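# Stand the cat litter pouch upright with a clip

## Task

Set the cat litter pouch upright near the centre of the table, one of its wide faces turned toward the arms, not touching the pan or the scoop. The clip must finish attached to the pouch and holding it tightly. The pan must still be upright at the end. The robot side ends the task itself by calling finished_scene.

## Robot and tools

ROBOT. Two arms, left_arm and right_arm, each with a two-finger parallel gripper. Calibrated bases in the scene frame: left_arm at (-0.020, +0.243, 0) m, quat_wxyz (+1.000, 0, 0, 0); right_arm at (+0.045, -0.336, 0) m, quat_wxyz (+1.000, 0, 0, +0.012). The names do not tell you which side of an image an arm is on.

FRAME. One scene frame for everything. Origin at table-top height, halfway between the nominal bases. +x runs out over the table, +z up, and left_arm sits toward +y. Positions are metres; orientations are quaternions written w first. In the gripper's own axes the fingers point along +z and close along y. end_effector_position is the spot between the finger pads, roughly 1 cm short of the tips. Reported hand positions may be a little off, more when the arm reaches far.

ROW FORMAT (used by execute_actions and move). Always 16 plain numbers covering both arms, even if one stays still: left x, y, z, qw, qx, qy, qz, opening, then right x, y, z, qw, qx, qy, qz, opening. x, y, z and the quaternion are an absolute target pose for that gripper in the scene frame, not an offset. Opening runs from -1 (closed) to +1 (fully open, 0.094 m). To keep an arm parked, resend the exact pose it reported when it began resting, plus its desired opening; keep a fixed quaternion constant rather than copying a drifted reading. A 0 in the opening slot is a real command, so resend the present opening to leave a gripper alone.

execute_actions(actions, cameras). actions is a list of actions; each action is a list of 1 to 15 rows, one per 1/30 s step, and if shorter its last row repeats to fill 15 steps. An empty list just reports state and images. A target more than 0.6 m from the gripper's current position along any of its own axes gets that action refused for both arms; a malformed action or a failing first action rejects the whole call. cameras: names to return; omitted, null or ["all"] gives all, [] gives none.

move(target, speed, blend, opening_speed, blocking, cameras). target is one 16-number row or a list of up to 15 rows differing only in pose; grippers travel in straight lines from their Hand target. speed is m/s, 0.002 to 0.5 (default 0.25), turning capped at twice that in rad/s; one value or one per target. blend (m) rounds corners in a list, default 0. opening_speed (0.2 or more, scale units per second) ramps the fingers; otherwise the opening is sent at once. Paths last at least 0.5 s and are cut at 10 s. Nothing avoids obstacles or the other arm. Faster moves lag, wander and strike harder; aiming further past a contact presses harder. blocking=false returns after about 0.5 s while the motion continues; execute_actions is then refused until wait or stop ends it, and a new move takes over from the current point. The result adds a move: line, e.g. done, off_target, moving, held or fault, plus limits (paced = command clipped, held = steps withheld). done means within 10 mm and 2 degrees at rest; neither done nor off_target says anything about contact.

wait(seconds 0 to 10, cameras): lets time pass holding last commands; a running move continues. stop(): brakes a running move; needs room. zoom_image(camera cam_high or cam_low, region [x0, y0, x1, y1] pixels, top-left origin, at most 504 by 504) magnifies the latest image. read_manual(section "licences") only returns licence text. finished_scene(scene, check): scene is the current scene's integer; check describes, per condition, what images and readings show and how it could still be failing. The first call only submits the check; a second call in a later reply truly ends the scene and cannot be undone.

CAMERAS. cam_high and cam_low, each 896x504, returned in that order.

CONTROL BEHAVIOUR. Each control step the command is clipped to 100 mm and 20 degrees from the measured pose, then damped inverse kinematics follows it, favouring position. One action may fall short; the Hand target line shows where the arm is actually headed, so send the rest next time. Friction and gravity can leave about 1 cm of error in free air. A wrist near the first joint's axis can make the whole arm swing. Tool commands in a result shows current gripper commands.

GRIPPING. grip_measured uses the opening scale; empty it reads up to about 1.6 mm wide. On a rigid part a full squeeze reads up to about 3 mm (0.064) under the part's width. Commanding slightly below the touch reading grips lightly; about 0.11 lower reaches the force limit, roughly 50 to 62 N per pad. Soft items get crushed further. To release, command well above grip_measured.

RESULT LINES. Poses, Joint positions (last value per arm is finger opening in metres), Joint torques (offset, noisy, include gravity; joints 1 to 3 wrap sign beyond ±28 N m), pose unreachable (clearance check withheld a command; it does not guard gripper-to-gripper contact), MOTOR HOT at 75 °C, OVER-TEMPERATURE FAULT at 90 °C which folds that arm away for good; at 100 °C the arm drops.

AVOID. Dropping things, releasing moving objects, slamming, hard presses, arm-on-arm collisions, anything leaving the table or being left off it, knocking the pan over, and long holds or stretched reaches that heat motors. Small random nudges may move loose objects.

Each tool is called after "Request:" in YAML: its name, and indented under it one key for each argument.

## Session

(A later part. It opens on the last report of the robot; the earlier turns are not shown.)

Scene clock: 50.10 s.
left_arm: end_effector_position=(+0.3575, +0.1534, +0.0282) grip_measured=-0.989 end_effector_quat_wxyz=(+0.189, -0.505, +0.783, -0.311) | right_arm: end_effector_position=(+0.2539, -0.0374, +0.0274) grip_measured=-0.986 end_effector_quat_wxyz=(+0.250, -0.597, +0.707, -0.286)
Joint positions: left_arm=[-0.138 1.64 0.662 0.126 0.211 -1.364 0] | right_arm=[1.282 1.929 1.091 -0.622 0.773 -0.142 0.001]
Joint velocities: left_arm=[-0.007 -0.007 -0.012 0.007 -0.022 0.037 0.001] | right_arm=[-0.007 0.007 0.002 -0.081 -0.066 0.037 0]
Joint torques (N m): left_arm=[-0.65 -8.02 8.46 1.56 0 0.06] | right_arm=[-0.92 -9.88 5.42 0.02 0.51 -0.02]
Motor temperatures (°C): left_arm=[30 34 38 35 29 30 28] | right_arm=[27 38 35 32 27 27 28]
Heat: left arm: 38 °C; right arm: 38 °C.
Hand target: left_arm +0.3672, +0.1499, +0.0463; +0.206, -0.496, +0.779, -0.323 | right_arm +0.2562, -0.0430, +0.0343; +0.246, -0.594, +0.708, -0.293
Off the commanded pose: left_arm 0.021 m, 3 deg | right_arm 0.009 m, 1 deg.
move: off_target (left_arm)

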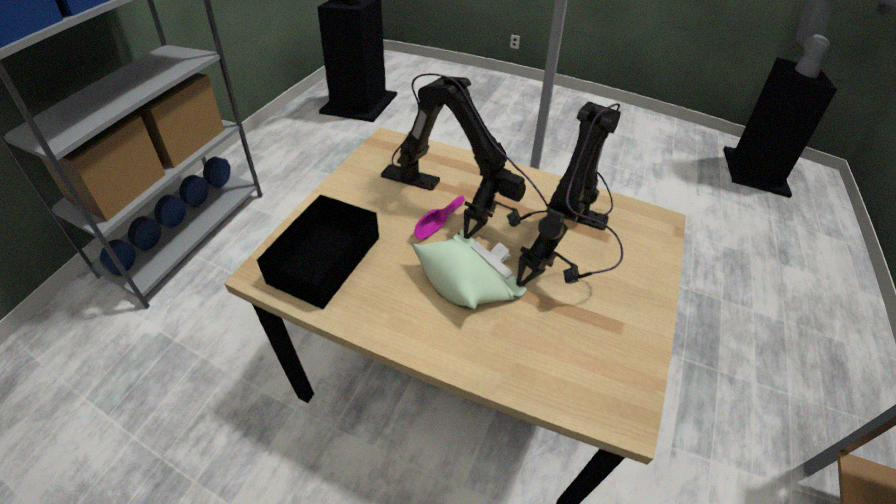

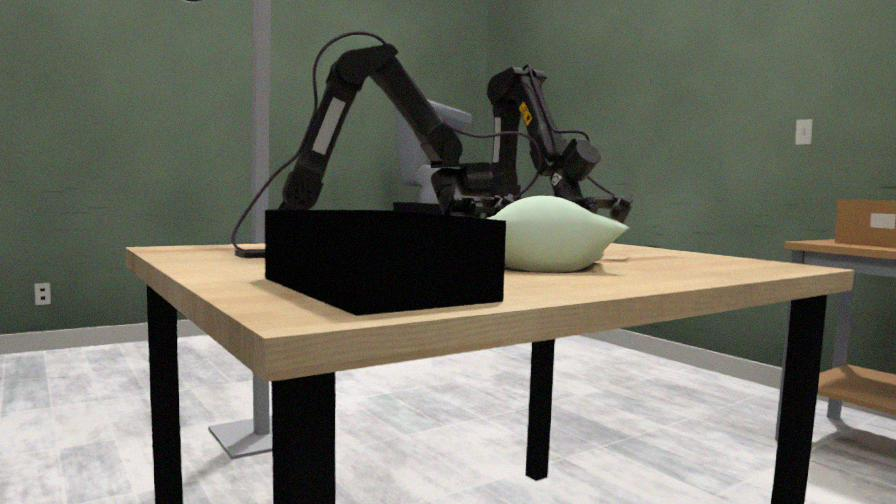

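Request:
move:
  target: [0.3672, 0.1500, 0.0615, 0.20561, -0.49640, 0.77920, -0.32275, -1.0, 0.2563, -0.0430, 0.0500, 0.24598, -0.59385, 0.70773, -0.29316, -1.0]
  speed: 0.03

Request:
zoom_image:
  camera: "cam_high"
  region: [445, 195, 545, 295]

Request:
zoom_image:
  camera: "cam_low"
  region: [420, 150, 660, 290]

Scene clock: 51.23 s.
left_arm: end_effector_position=(+0.3560, +0.1535, +0.0384) grip_measured=-0.990 end_effector_quat_wxyz=(+0.185, -0.507, +0.785, -0.305) | right_arm: end_effector_position=(+0.2532, -0.0407, +0.0364) grip_measured=-0.986 end_effector_quat_wxyz=(+0.246, -0.599, +0.705, -0.290)
Joint positions: left_arm=[-0.141 1.605 0.69 0.049 0.205 -1.364 0] | right_arm=[1.282 1.906 1.101 -0.667 0.775 -0.144 0.001]
Joint velocities: left_arm=[0.002 0.027 0.022 0.022 0.007 -0.007 0] | right_arm=[0.007 0.007 -0.017 -0.022 0.022 -0.022 0.001]
Joint torques (N m): left_arm=[-0.61 -8.59 8.94 1.57 0.06 0.03] | right_arm=[-0.75 -10.45 6.89 -0.04 0.49 0.01]
Motor temperatures (°C): left_arm=[30 34 38 35 29 30 28] | right_arm=[27 39 35 32 27 27 28]
Heat: left arm: 38 °C; right arm: 39 °C.
Hand target: left_arm +0.3671, +0.1500, +0.0611; +0.206, -0.496, +0.779, -0.323 | right_arm +0.2563, -0.0431, +0.0497; +0.247, -0.594, +0.708, -0.293
Off the commanded pose: left_arm 0.026 m, 3 deg | right_arm 0.014 m, 1 deg.
move: off_target (left_arm, right_arm)

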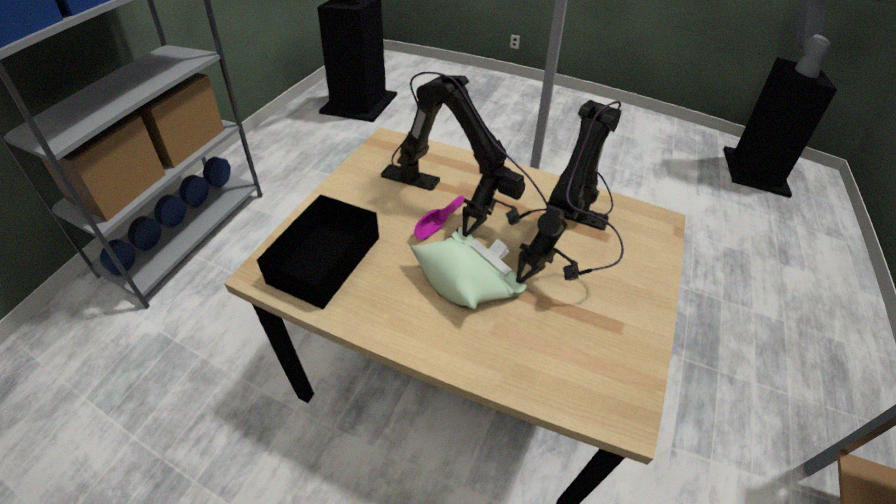

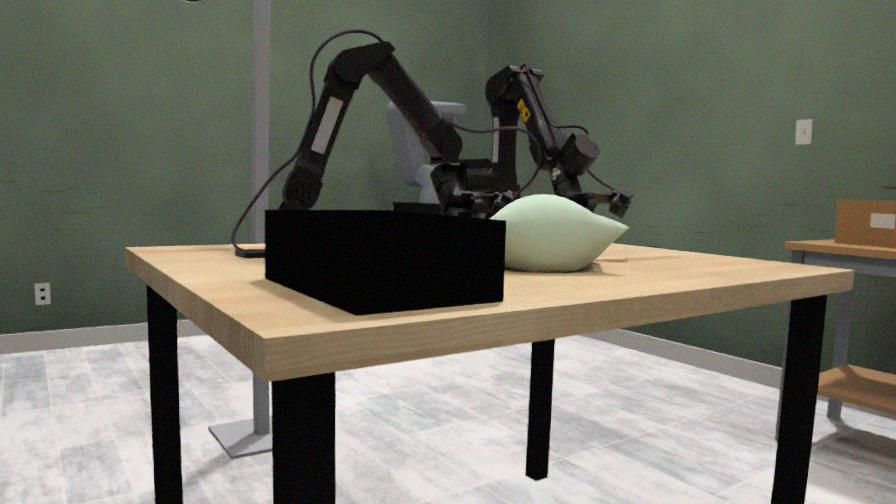

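Scaled by 5.040.

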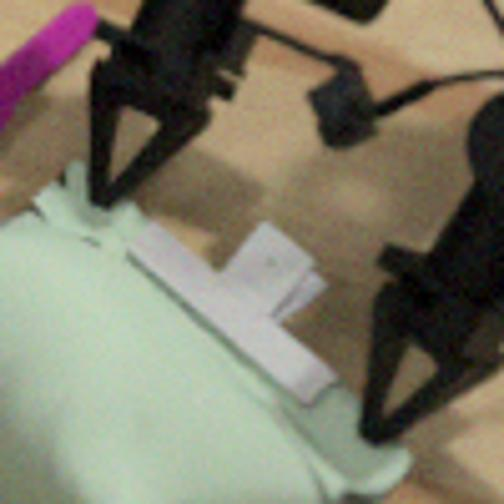

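Scaled by 2.100.

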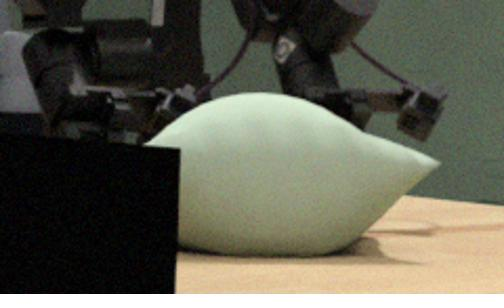

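Request:
move:
  target: [0.379, 0.144, 0.090, 0.13906, -0.51899, 0.81465, -0.21828, -1.0, 0.268, -0.049, 0.084, 0.16636, -0.62088, 0.73994, -0.19826, -1.0]
  speed: 0.05

Request:
zoom_image:
  camera: "cam_high"
  region: [405, 180, 545, 320]

Request:
zoom_image:
  camera: "cam_low"
  region: [420, 150, 660, 290]

Scene clock: 55.43 s.
left_arm: end_effector_position=(+0.3691, +0.1454, +0.0787) grip_measured=-0.990 end_effector_quat_wxyz=(+0.128, -0.523, +0.816, -0.211) | right_arm: end_effector_position=(+0.2672, -0.0462, +0.0707) grip_measured=-0.986 end_effector_quat_wxyz=(+0.167, -0.624, +0.736, -0.201)
Joint positions: left_arm=[-0.192 1.675 1.097 -0.508 0.124 -1.364 0] | right_arm=[1.131 1.819 1.255 -0.868 0.512 -0.288 0.001]
Joint velocities: left_arm=[0.002 0.002 -0.007 -0.066 0.051 -0.081 0.001] | right_arm=[-0.007 -0.027 -0.007 -0.051 0.051 -0.007 0]
Joint torques (N m): left_arm=[-0.21 -6.75 10.37 1.23 -0.11 0.03] | right_arm=[-0.88 -10.41 7.87 -0.01 0.19 0.01]
Motor temperatures (°C): left_arm=[30 35 39 35 29 30 28] | right_arm=[27 40 36 31 27 27 28]
Heat: left arm: 39 °C; right arm: 40 °C.
Hand target: left_arm +0.3788, +0.1440, +0.0903; +0.141, -0.521, +0.814, -0.218 | right_arm +0.2685, -0.0490, +0.0847; +0.168, -0.621, +0.740, -0.199
Off the commanded pose: left_arm 0.015 m, 2 deg | right_arm 0.014 m, 1 deg.
move: off_target (left_arm, right_arm)

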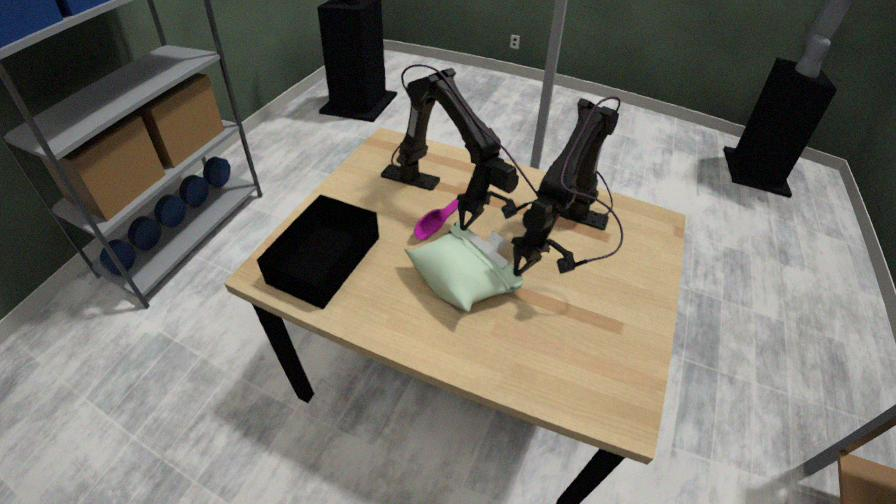

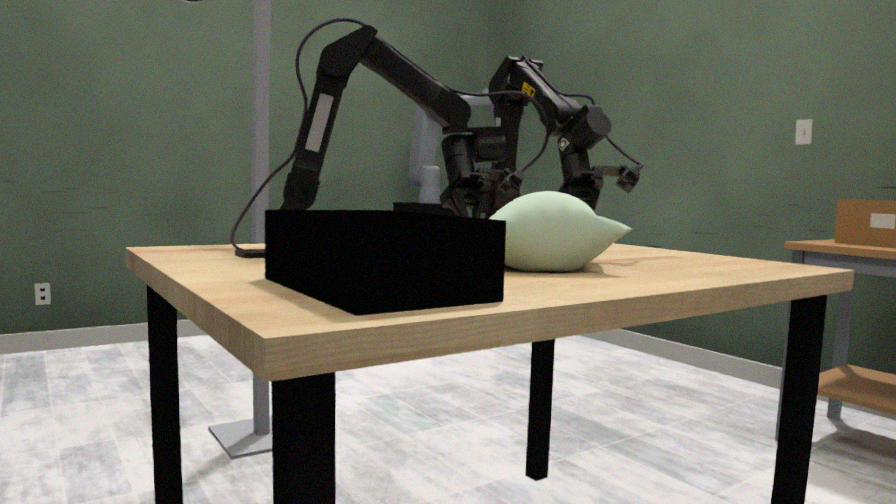

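Scaled by 3.600.

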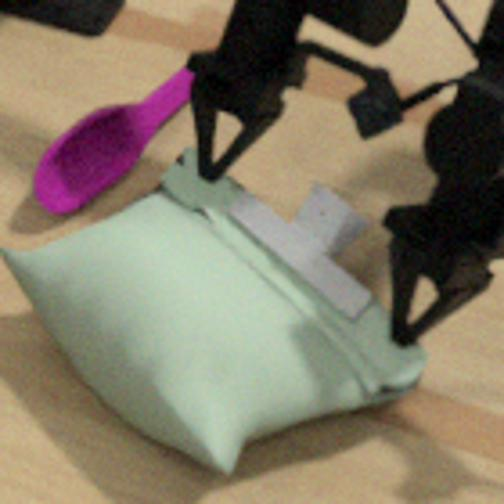

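Scaled by 2.100.

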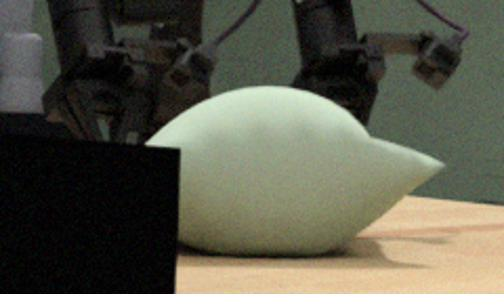

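Request:
move:
  target: [0.405, 0.130, 0.131, 0.07013, -0.53271, 0.83618, -0.11009, -1.0, 0.294, -0.063, 0.133, 0.08391, -0.63729, 0.75949, -0.09999, -1.0]
  speed: 0.06

Request:
zoom_image:
  camera: "cam_high"
  region: [405, 180, 545, 320]

Request:
zoom_image:
  camera: "cam_low"
  region: [420, 150, 660, 290]

Scene clock: 58.97 s.
left_arm: end_effector_position=(+0.4014, +0.1319, +0.1261) grip_measured=-0.990 end_effector_quat_wxyz=(+0.067, -0.535, +0.835, -0.109) | right_arm: end_effector_position=(+0.2988, -0.0590, +0.1315) grip_measured=-0.986 end_effector_quat_wxyz=(+0.106, -0.634, +0.759, -0.102)
Joint positions: left_arm=[-0.237 1.965 1.742 -1.095 0.053 -1.384 0] | right_arm=[0.92 1.81 1.555 -1.156 0.25 -0.469 0.001]
Joint velocities: left_arm=[-0.012 0.002 -0.007 -0.051 0.022 0.037 0.001] | right_arm=[0.017 0.007 -0.007 0.007 -0.095 0.007 0]
Joint torques (N m): left_arm=[-0.36 -8.61 9.84 0.69 -0.09 -0.01] | right_arm=[-0.61 -7.73 8.76 -0.08 -0.03 -0.03]
Motor temperatures (°C): left_arm=[30 36 40 34 29 30 28] | right_arm=[27 40 36 31 27 27 28]
Heat: left arm: 40 °C; right arm: 40 °C.
Hand target: left_arm +0.4051, +0.1298, +0.1310; +0.072, -0.534, +0.835, -0.109 | right_arm +0.2946, -0.0635, +0.1340; +0.087, -0.637, +0.759, -0.101
Off the commanded pose: left_arm 0.006 m, 0 deg | right_arm 0.006 m, 3 deg.
move: off_target (right_arm)

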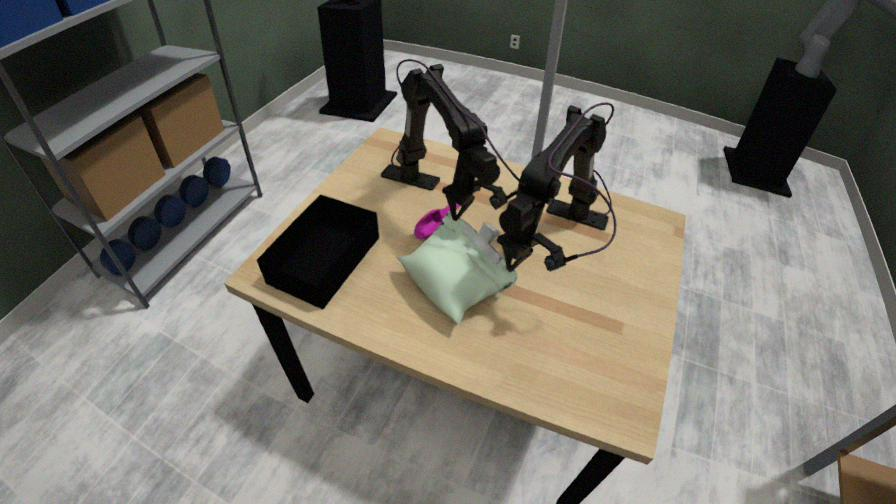

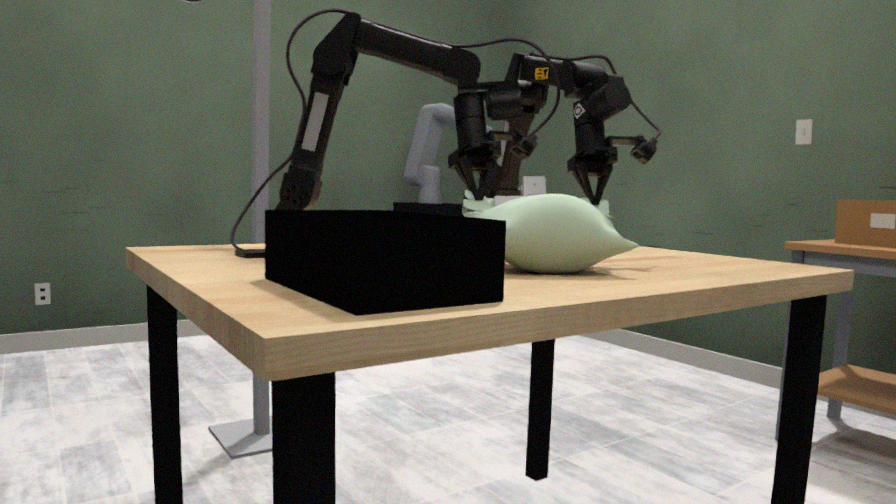

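Scaled by 3.600.

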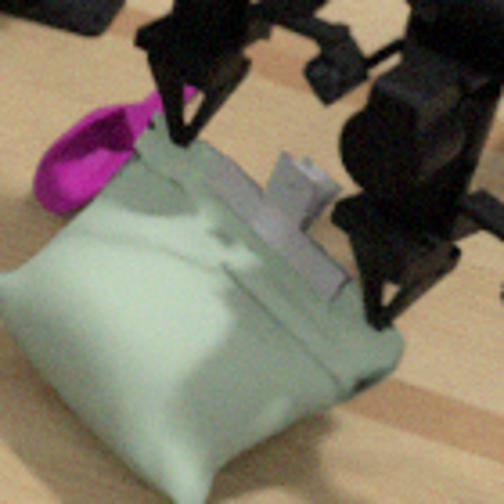

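Scaled by 2.100.

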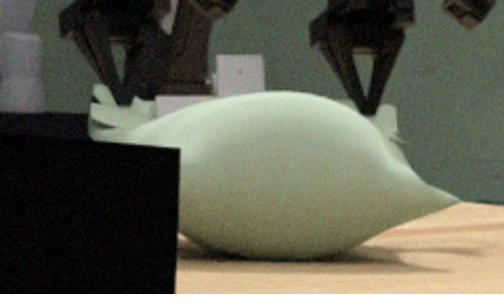

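Request:
move:
  target: [0.391, 0.135, 0.175, 0.02626, -0.60125, 0.79789, -0.03484, -1.0, 0.314, -0.071, 0.174, 0.03058, -0.70024, 0.71258, -0.03112, -1.0]
  speed: 0.06

Request:
zoom_image:
  camera: "cam_high"
  region: [405, 180, 545, 320]

Request:
zoom_image:
  camera: "cam_low"
  region: [420, 130, 660, 290]

Scene clock: 62.57 s.
left_arm: end_effector_position=(+0.3976, +0.1307, +0.1683) grip_measured=-0.990 end_effector_quat_wxyz=(+0.027, -0.600, +0.798, -0.049) | right_arm: end_effector_position=(+0.3172, -0.0710, +0.1720) grip_measured=-0.986 end_effector_quat_wxyz=(-0.043, +0.699, -0.713, +0.040)
Joint positions: left_arm=[-0.257 2.149 2.213 -1.525 0.018 -1.548 0] | right_arm=[0.784 1.928 1.9 -1.459 0.083 -0.746 0.001]
Joint velocities: left_arm=[0.007 -0.002 -0.012 -0.007 -0.051 -0.007 0] | right_arm=[-0.002 -0.002 -0.012 -0.037 0.007 -0.022 0]
Joint torques (N m): left_arm=[-0.09 -10.29 9.4 0.1 -0.25 -0.08] | right_arm=[-0.27 -8.25 8.42 -0.03 -0.18 -0.06]
Motor temperatures (°C): left_arm=[30 37 41 34 29 30 28] | right_arm=[27 40 37 31 26 27 28]
Heat: left arm: 41 °C; right arm: 40 °C.
Hand target: left_arm +0.3915, +0.1350, +0.1756; +0.028, -0.602, +0.797, -0.035 | right_arm +0.3143, -0.0717, +0.1739; -0.032, +0.699, -0.713, +0.032
Off the commanded pose: left_arm 0.010 m, 2 deg | right_arm 0.004 m, 2 deg.
move: done

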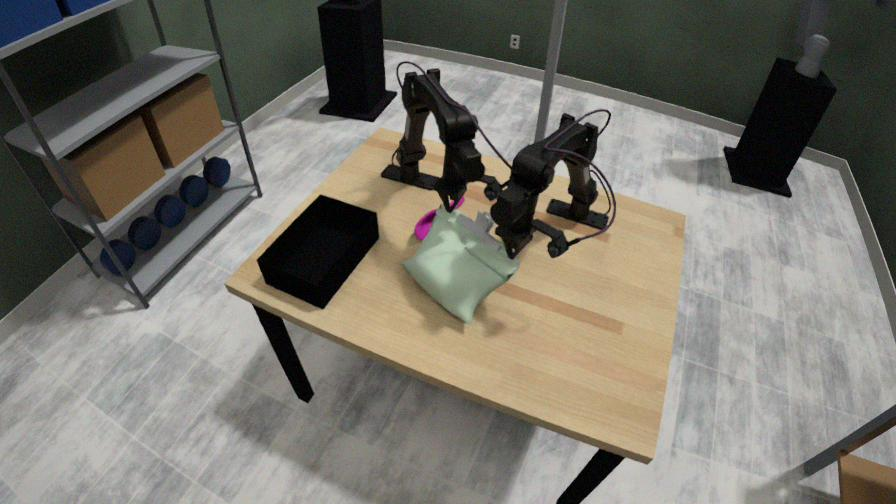

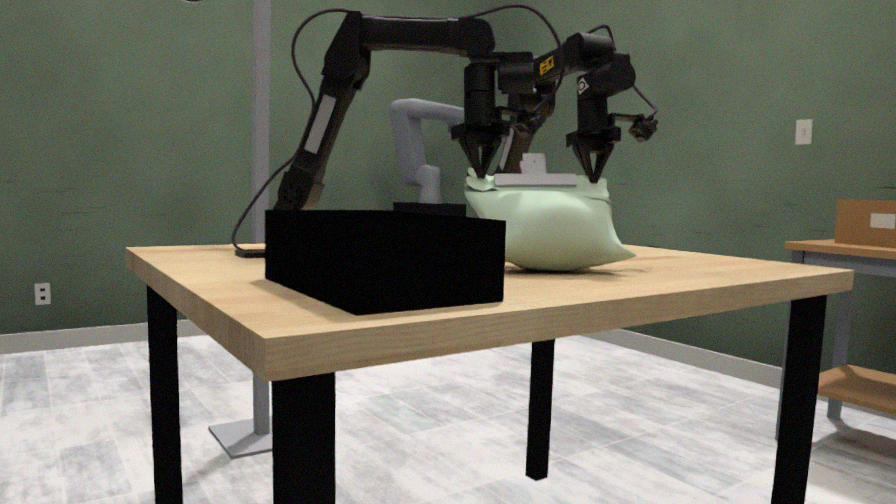

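Scaled by 3.600.

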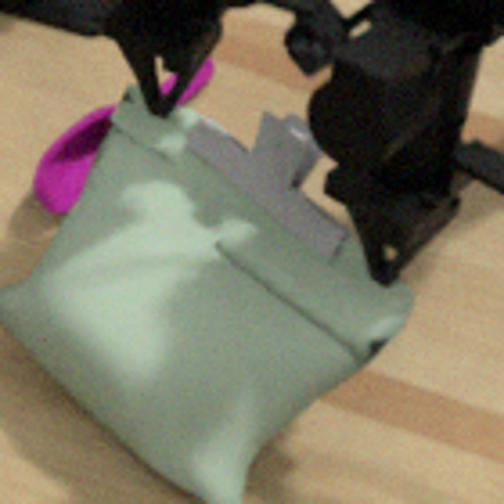

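Scaled by 2.100.

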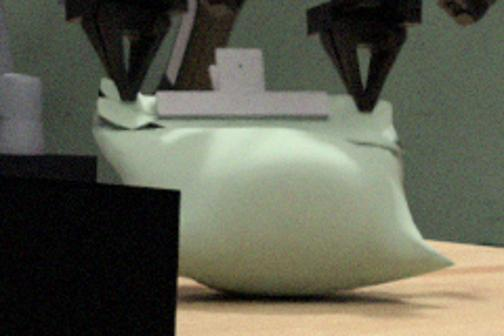

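Request:
move:
  target: [0.366, 0.142, 0.214, 0.02833, -0.64883, 0.75969, -0.03317, -1.0, 0.319, -0.073, 0.209, 0.03242, -0.74245, 0.66849, -0.02920, -1.0]
  speed: 0.06

Request:
zoom_image:
  camera: "cam_high"
  region: [405, 180, 545, 320]

Request:
zoom_image:
  camera: "cam_low"
  region: [420, 130, 660, 290]

Scene clock: 64.70 s.
left_arm: end_effector_position=(+0.3808, +0.1380, +0.1899) grip_measured=-0.990 end_effector_quat_wxyz=(+0.036, -0.647, +0.760, -0.052) | right_arm: end_effector_position=(+0.3208, -0.0716, +0.1913) grip_measured=-0.986 end_effector_quat_wxyz=(-0.045, +0.743, -0.666, +0.036)
Joint positions: left_arm=[-0.258 2.066 2.171 -1.549 0 -1.667 0] | right_arm=[0.769 1.95 2.009 -1.536 0.068 -0.89 0.001]
Joint velocities: left_arm=[-0.002 0.007 -0.007 -0.007 -0.037 -0.022 0.001] | right_arm=[0.002 -0.012 -0.007 -0.022 0.022 -0.022 0]
Joint torques (N m): left_arm=[-0.27 -14.86 6.09 0.24 -0.11 -0.01] | right_arm=[-0.91 -11.43 8.53 0.09 -0.11 -0.06]
Motor temperatures (°C): left_arm=[30 39 40 34 29 30 28] | right_arm=[27 41 37 31 26 27 28]
Heat: left arm: 40 °C; right arm: 41 °C.
Hand target: left_arm +0.3669, +0.1421, +0.2124; +0.047, -0.647, +0.758, -0.059 | right_arm +0.3187, -0.0736, +0.2084; -0.062, +0.742, -0.667, +0.032
Off the commanded pose: left_arm 0.029 m, 2 deg | right_arm 0.018 m, 2 deg.
joint sent to its limit (left arm) — joint 4 (wrist pitch), lower limit. The joint targets are off in orientation, not in position.
joint sent to its limit (right arm) — joint 4 (wrist pitch), lower limit. The joint targets are off in orientation, not in position.
move: off_target (left_arm, right_arm)

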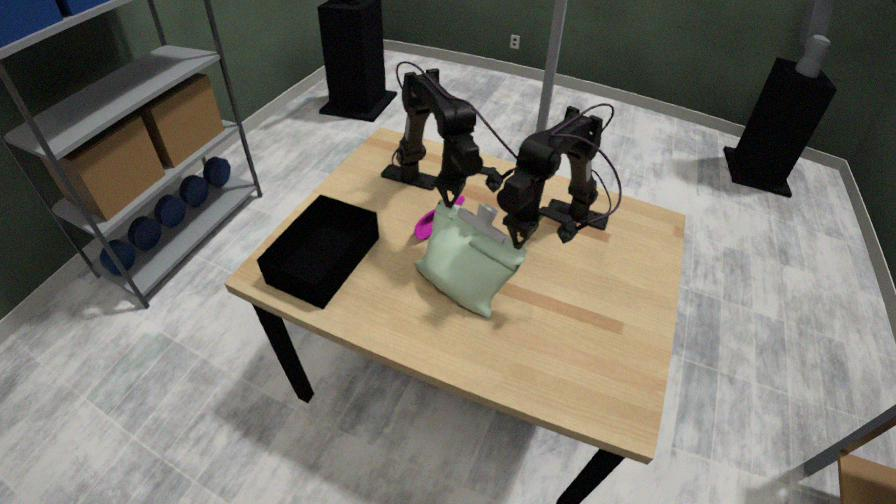

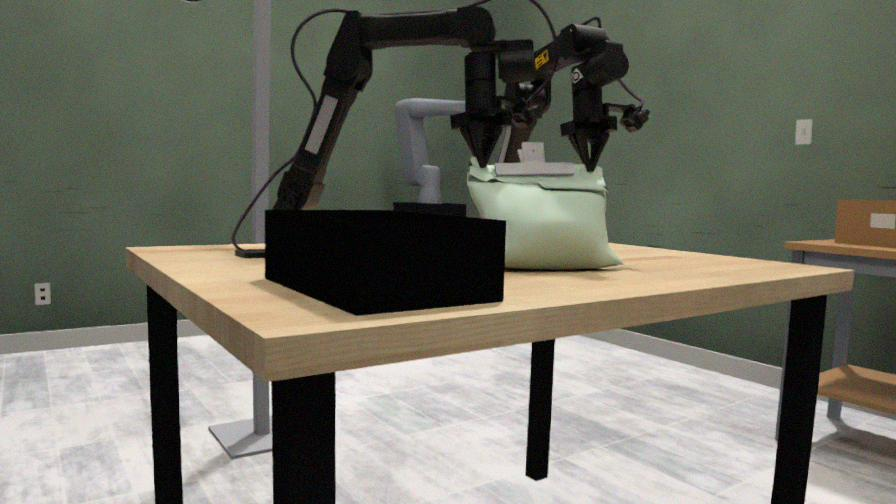

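Scaled by 3.600.

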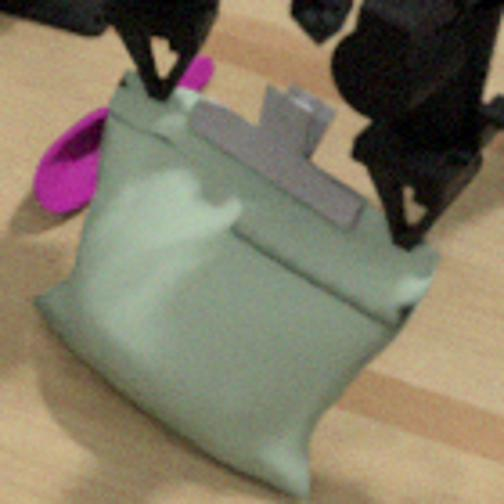

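Scaled by 2.100.

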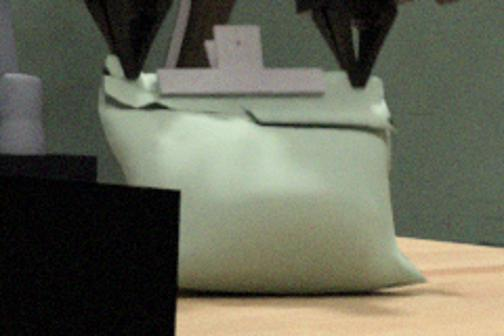

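Request:
move:
  target: [0.338, 0.147, 0.245, 0.08902, -0.67616, 0.72510, -0.09546, -1.0, 0.315, -0.071, 0.240, 0.10073, -0.76504, 0.63064, -0.08303, -1.0]
  speed: 0.06

Request:
zoom_image:
  camera: "cam_high"
  region: [405, 180, 545, 320]

Request:
zoom_image:
  camera: "cam_low"
  region: [420, 130, 660, 290]

Scene clock: 67.30 s.
left_arm: end_effector_position=(+0.3412, +0.1478, +0.2186) grip_measured=-0.990 end_effector_quat_wxyz=(-0.064, +0.678, -0.730, +0.060) | right_arm: end_effector_position=(+0.3127, -0.0659, +0.2129) grip_measured=-0.986 end_effector_quat_wxyz=(-0.072, +0.769, -0.632, +0.064)
Joint positions: left_arm=[-0.282 1.865 1.998 -1.535 -0.048 -1.775 0] | right_arm=[0.82 1.907 2.03 -1.544 0.123 -0.931 0.001]
Joint velocities: left_arm=[0.012 -0.002 0.002 0.051 -0.051 0.022 -0.001] | right_arm=[0.002 -0.012 -0.017 0.022 0.022 0.037 0]
Joint torques (N m): left_arm=[-0.35 -13.34 6.64 0.84 -0.11 -0.04] | right_arm=[0.18 -12.38 9.13 0.21 0.45 -0.03]
Motor temperatures (°C): left_arm=[30 40 40 33 29 30 28] | right_arm=[27 42 37 30 26 27 28]
Heat: left arm: 40 °C; right arm: 42 °C.
Hand target: left_arm +0.3382, +0.1475, +0.2442; -0.088, +0.675, -0.726, +0.096 | right_arm +0.3140, -0.0713, +0.2394; -0.104, +0.765, -0.630, +0.082
Off the commanded pose: left_arm 0.027 m, 5 deg | right_arm 0.028 m, 4 deg.
joint sent to its limit (right arm) — joint 4 (wrist pitch), lower limit. The joint targets still meet the commanded pose.
move: off_target (left_arm, right_arm)

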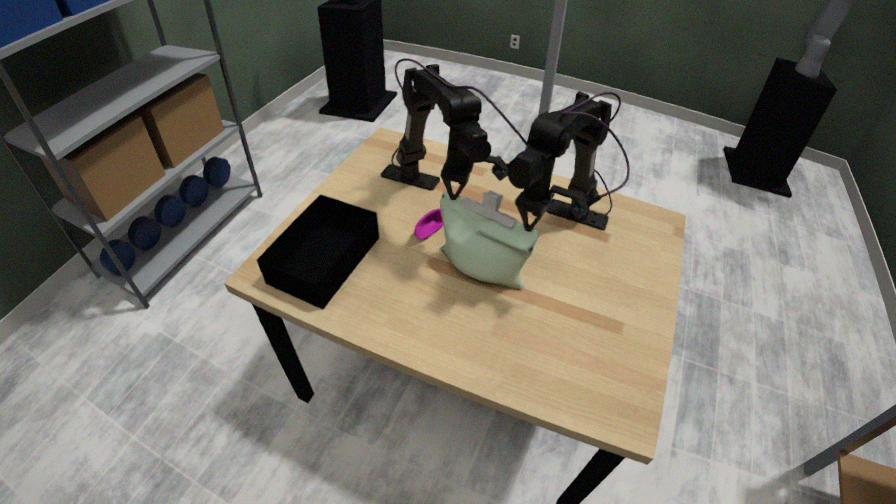

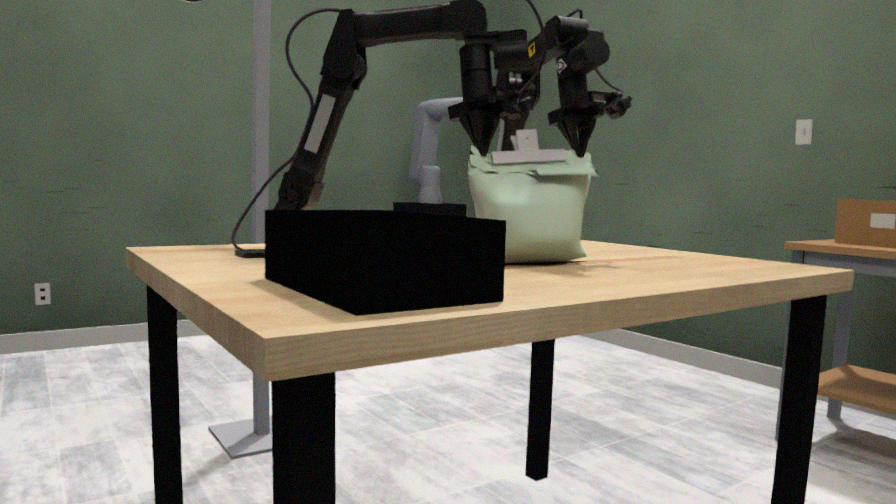

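Scaled by 3.600.

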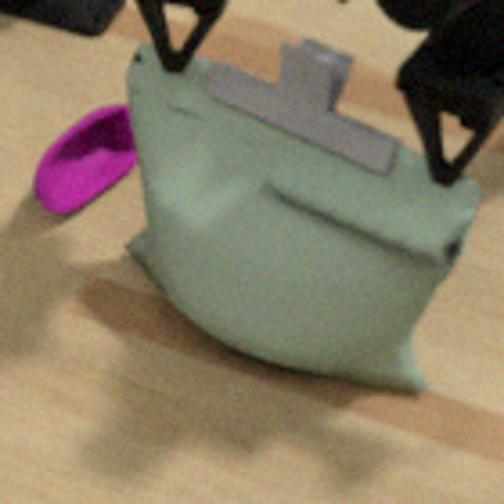

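Scaled by 2.100.

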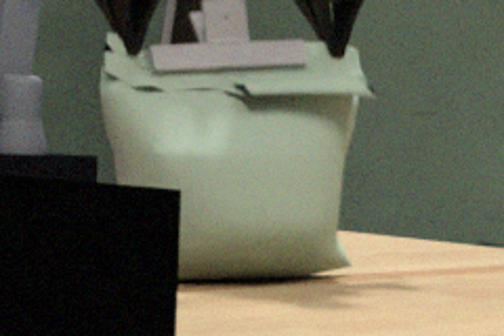

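Request:
move:
  target: [0.297, 0.149, 0.251, 0.09469, -0.71917, 0.68247, -0.08985, -1.0, 0.302, -0.071, 0.252, 0.10560, -0.80210, 0.58276, -0.07672, -1.0]
  speed: 0.06

Request:
zoom_image:
  camera: "cam_high"
  region: [405, 160, 545, 300]

Request:
zoom_image:
  camera: "cam_low"
  region: [420, 130, 660, 290]

Scene clock: 69.60 s.
left_arm: end_effector_position=(+0.3012, +0.1477, +0.2298) grip_measured=-0.990 end_effector_quat_wxyz=(-0.074, +0.721, -0.687, +0.060) | right_arm: end_effector_position=(+0.3027, -0.0681, +0.2291) grip_measured=-0.986 end_effector_quat_wxyz=(-0.085, +0.804, -0.584, +0.066)
Joint positions: left_arm=[-0.335 1.716 1.859 -1.542 -0.085 -1.947 0] | right_arm=[0.833 1.86 2.03 -1.559 0.116 -1.038 0.001]
Joint velocities: left_arm=[0.007 -0.007 0.017 -0.037 -0.007 0.022 0] | right_arm=[0.002 0.012 0.002 -0.037 -0.081 0.037 0]
Joint torques (N m): left_arm=[-0.51 -11.34 6.99 0.81 -0.22 -0.01] | right_arm=[0.38 -12.23 7.28 0.45 0.26 -0.06]
Motor temperatures (°C): left_arm=[30 41 40 33 29 30 28] | right_arm=[27 43 38 30 26 27 29]
Heat: left arm: 41 °C; right arm: 43 °C.
Hand target: left_arm +0.2970, +0.1496, +0.2505; -0.094, +0.719, -0.683, +0.090 | right_arm +0.3015, -0.0715, +0.2515; -0.117, +0.802, -0.581, +0.078
Off the commanded pose: left_arm 0.022 m, 4 deg | right_arm 0.023 m, 3 deg.
joint sent to its limit (right arm) — joint 4 (wrist pitch), lower limit. The joint targets still meet the commanded pose.
move: off_target (left_arm, right_arm)

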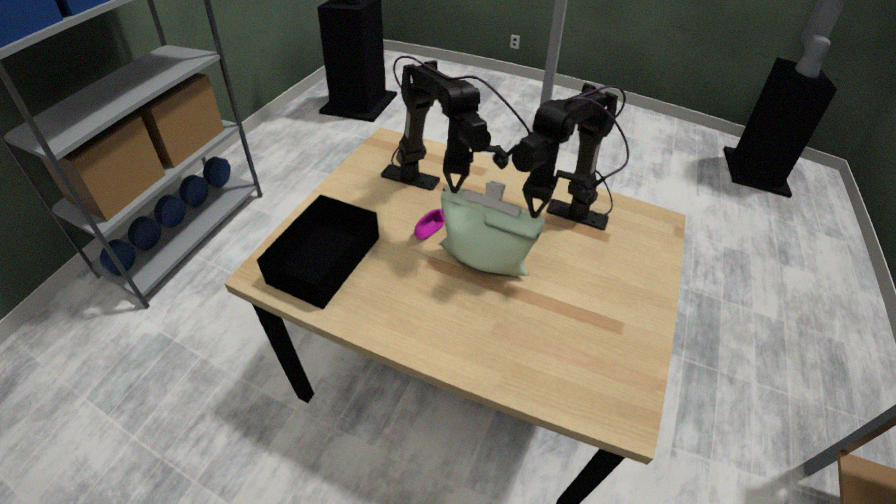

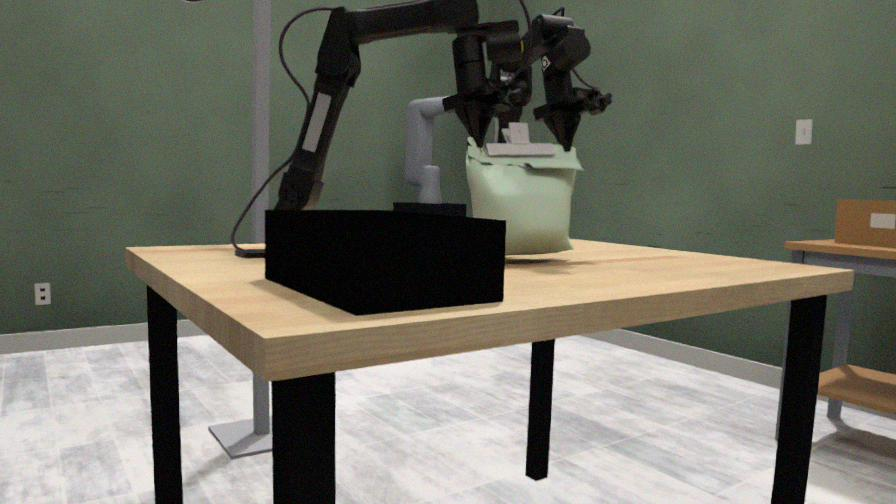

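Scaled by 3.600.

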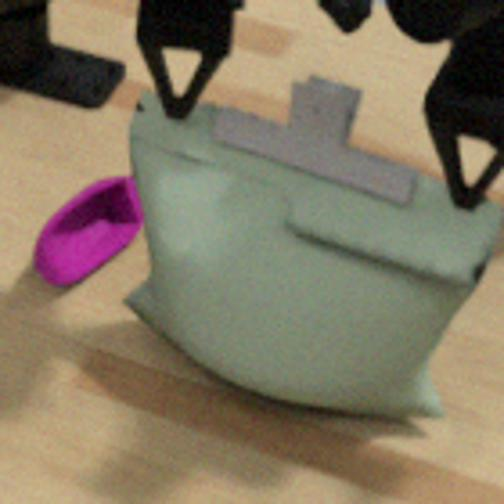

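Scaled by 2.100.

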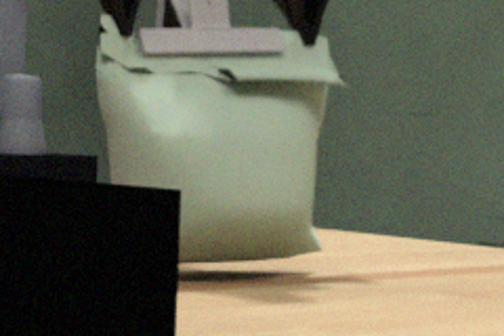

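Request:
move:
  target: [0.297, 0.149, 0.235, 0.09469, -0.71917, 0.68247, -0.08985, -1.0, 0.301, -0.071, 0.236, 0.10560, -0.80210, 0.58276, -0.07672, -1.0]
  speed: 0.03

Request:
zoom_image:
  camera: "cam_low"
  region: [420, 130, 660, 290]

Scene clock: 71.13 s.
left_arm: end_effector_position=(+0.2955, +0.1491, +0.2142) grip_measured=-0.990 end_effector_quat_wxyz=(-0.071, +0.721, -0.687, +0.053) | right_arm: end_effector_position=(+0.3008, -0.0686, +0.2193) grip_measured=-0.986 end_effector_quat_wxyz=(-0.076, +0.806, -0.583, +0.064)
Joint positions: left_arm=[-0.337 1.687 1.762 -1.491 -0.085 -1.949 0] | right_arm=[0.835 1.856 1.987 -1.538 0.114 -1.039 0.001]
Joint velocities: left_arm=[-0.012 -0.022 0.002 0.095 -0.007 -0.022 0] | right_arm=[0.002 -0.017 -0.007 -0.022 0.037 0.007 -0.001]
Joint torques (N m): left_arm=[-0.64 -11.25 6.6 0.96 -0.23 -0.06] | right_arm=[0.47 -12.55 5.24 0.65 0.24 0.07]
Motor temperatures (°C): left_arm=[30 41 40 33 29 30 28] | right_arm=[27 43 37 30 26 27 29]
Heat: left arm: 41 °C; right arm: 43 °C.
Hand target: left_arm +0.2966, +0.1492, +0.2346; -0.094, +0.719, -0.683, +0.090 | right_arm +0.3006, -0.0711, +0.2361; -0.105, +0.802, -0.583, +0.076
Off the commanded pose: left_arm 0.021 m, 5 deg | right_arm 0.017 m, 4 deg.
move: off_target (left_arm, right_arm)

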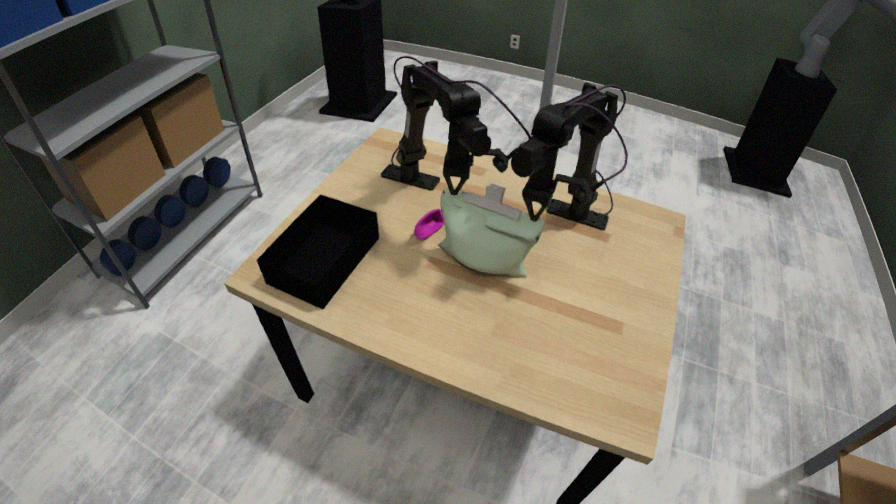

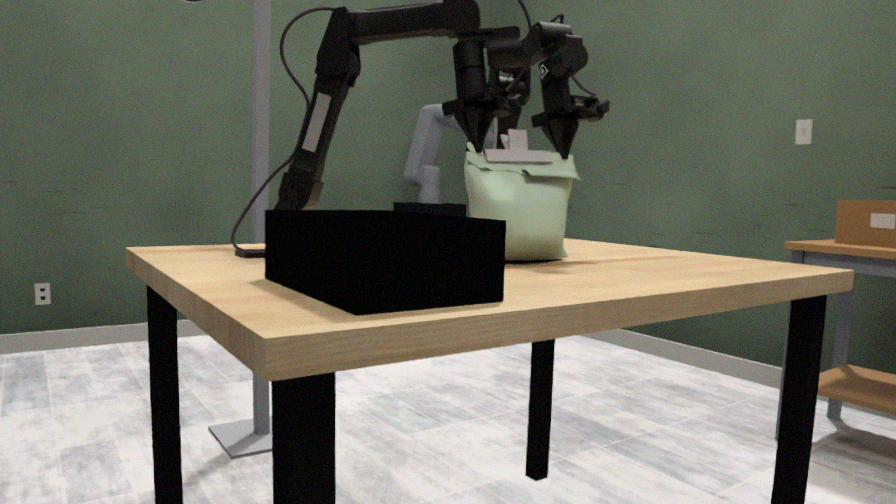

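Scaled by 2.100.

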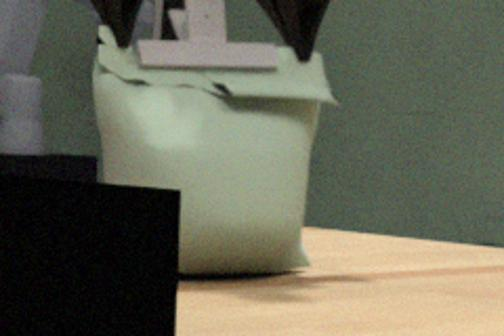

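Request:
move:
  target: [0.299, 0.149, 0.224, 0.09469, -0.71917, 0.68247, -0.08985, -1.0, 0.301, -0.071, 0.222, 0.10560, -0.80210, 0.58276, -0.07672, -1.0]
  speed: 0.03

Request:
zoom_image:
  camera: "cam_low"
  region: [420, 130, 660, 290]

Scene clock: 72.13 s.
left_arm: end_effector_position=(+0.2971, +0.1486, +0.2085) grip_measured=-0.990 end_effector_quat_wxyz=(-0.075, +0.721, -0.687, +0.061) | right_arm: end_effector_position=(+0.3005, -0.0699, +0.2116) grip_measured=-0.986 end_effector_quat_wxyz=(-0.083, +0.805, -0.584, +0.066)
Joint positions: left_arm=[-0.337 1.668 1.714 -1.443 -0.085 -1.949 0] | right_arm=[0.835 1.821 1.906 -1.477 0.117 -1.039 0.001]
Joint velocities: left_arm=[0.002 -0.027 0.007 0.095 0.022 -0.037 -0.001] | right_arm=[-0.007 0.002 0.007 -0.081 0.007 -0.007 0]
Joint torques (N m): left_arm=[-0.38 -10.06 6.19 1.05 -0.21 -0.01] | right_arm=[0.49 -11.22 4.68 0.69 0.25 0.04]
Motor temperatures (°C): left_arm=[30 41 39 33 29 30 28] | right_arm=[27 43 37 30 26 27 29]
Heat: left arm: 41 °C; right arm: 43 °C.
Hand target: left_arm +0.2989, +0.1490, +0.2236; -0.094, +0.719, -0.683, +0.090 | right_arm +0.3008, -0.0712, +0.2222; -0.105, +0.802, -0.583, +0.076
Off the commanded pose: left_arm 0.016 m, 4 deg | right_arm 0.011 m, 3 deg.
move: off_target (left_arm, right_arm)

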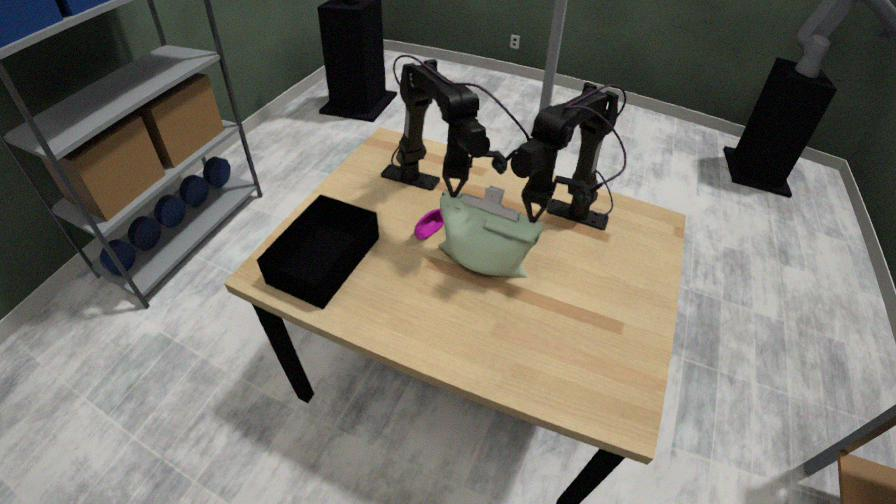

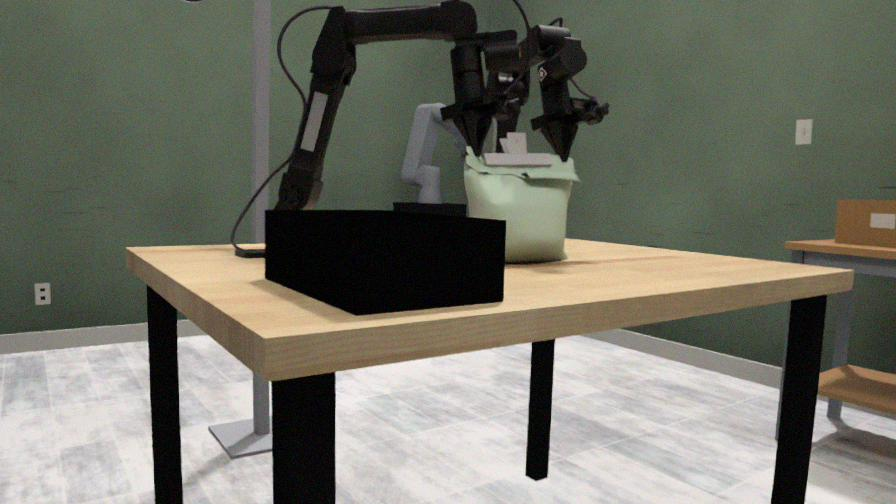

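Scaled by 2.100.

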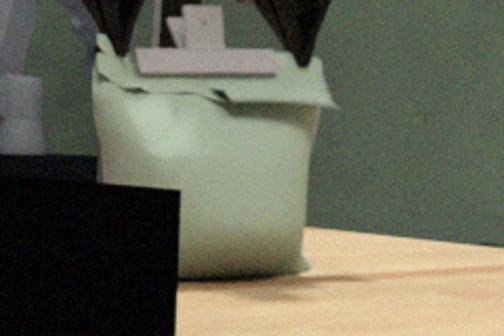

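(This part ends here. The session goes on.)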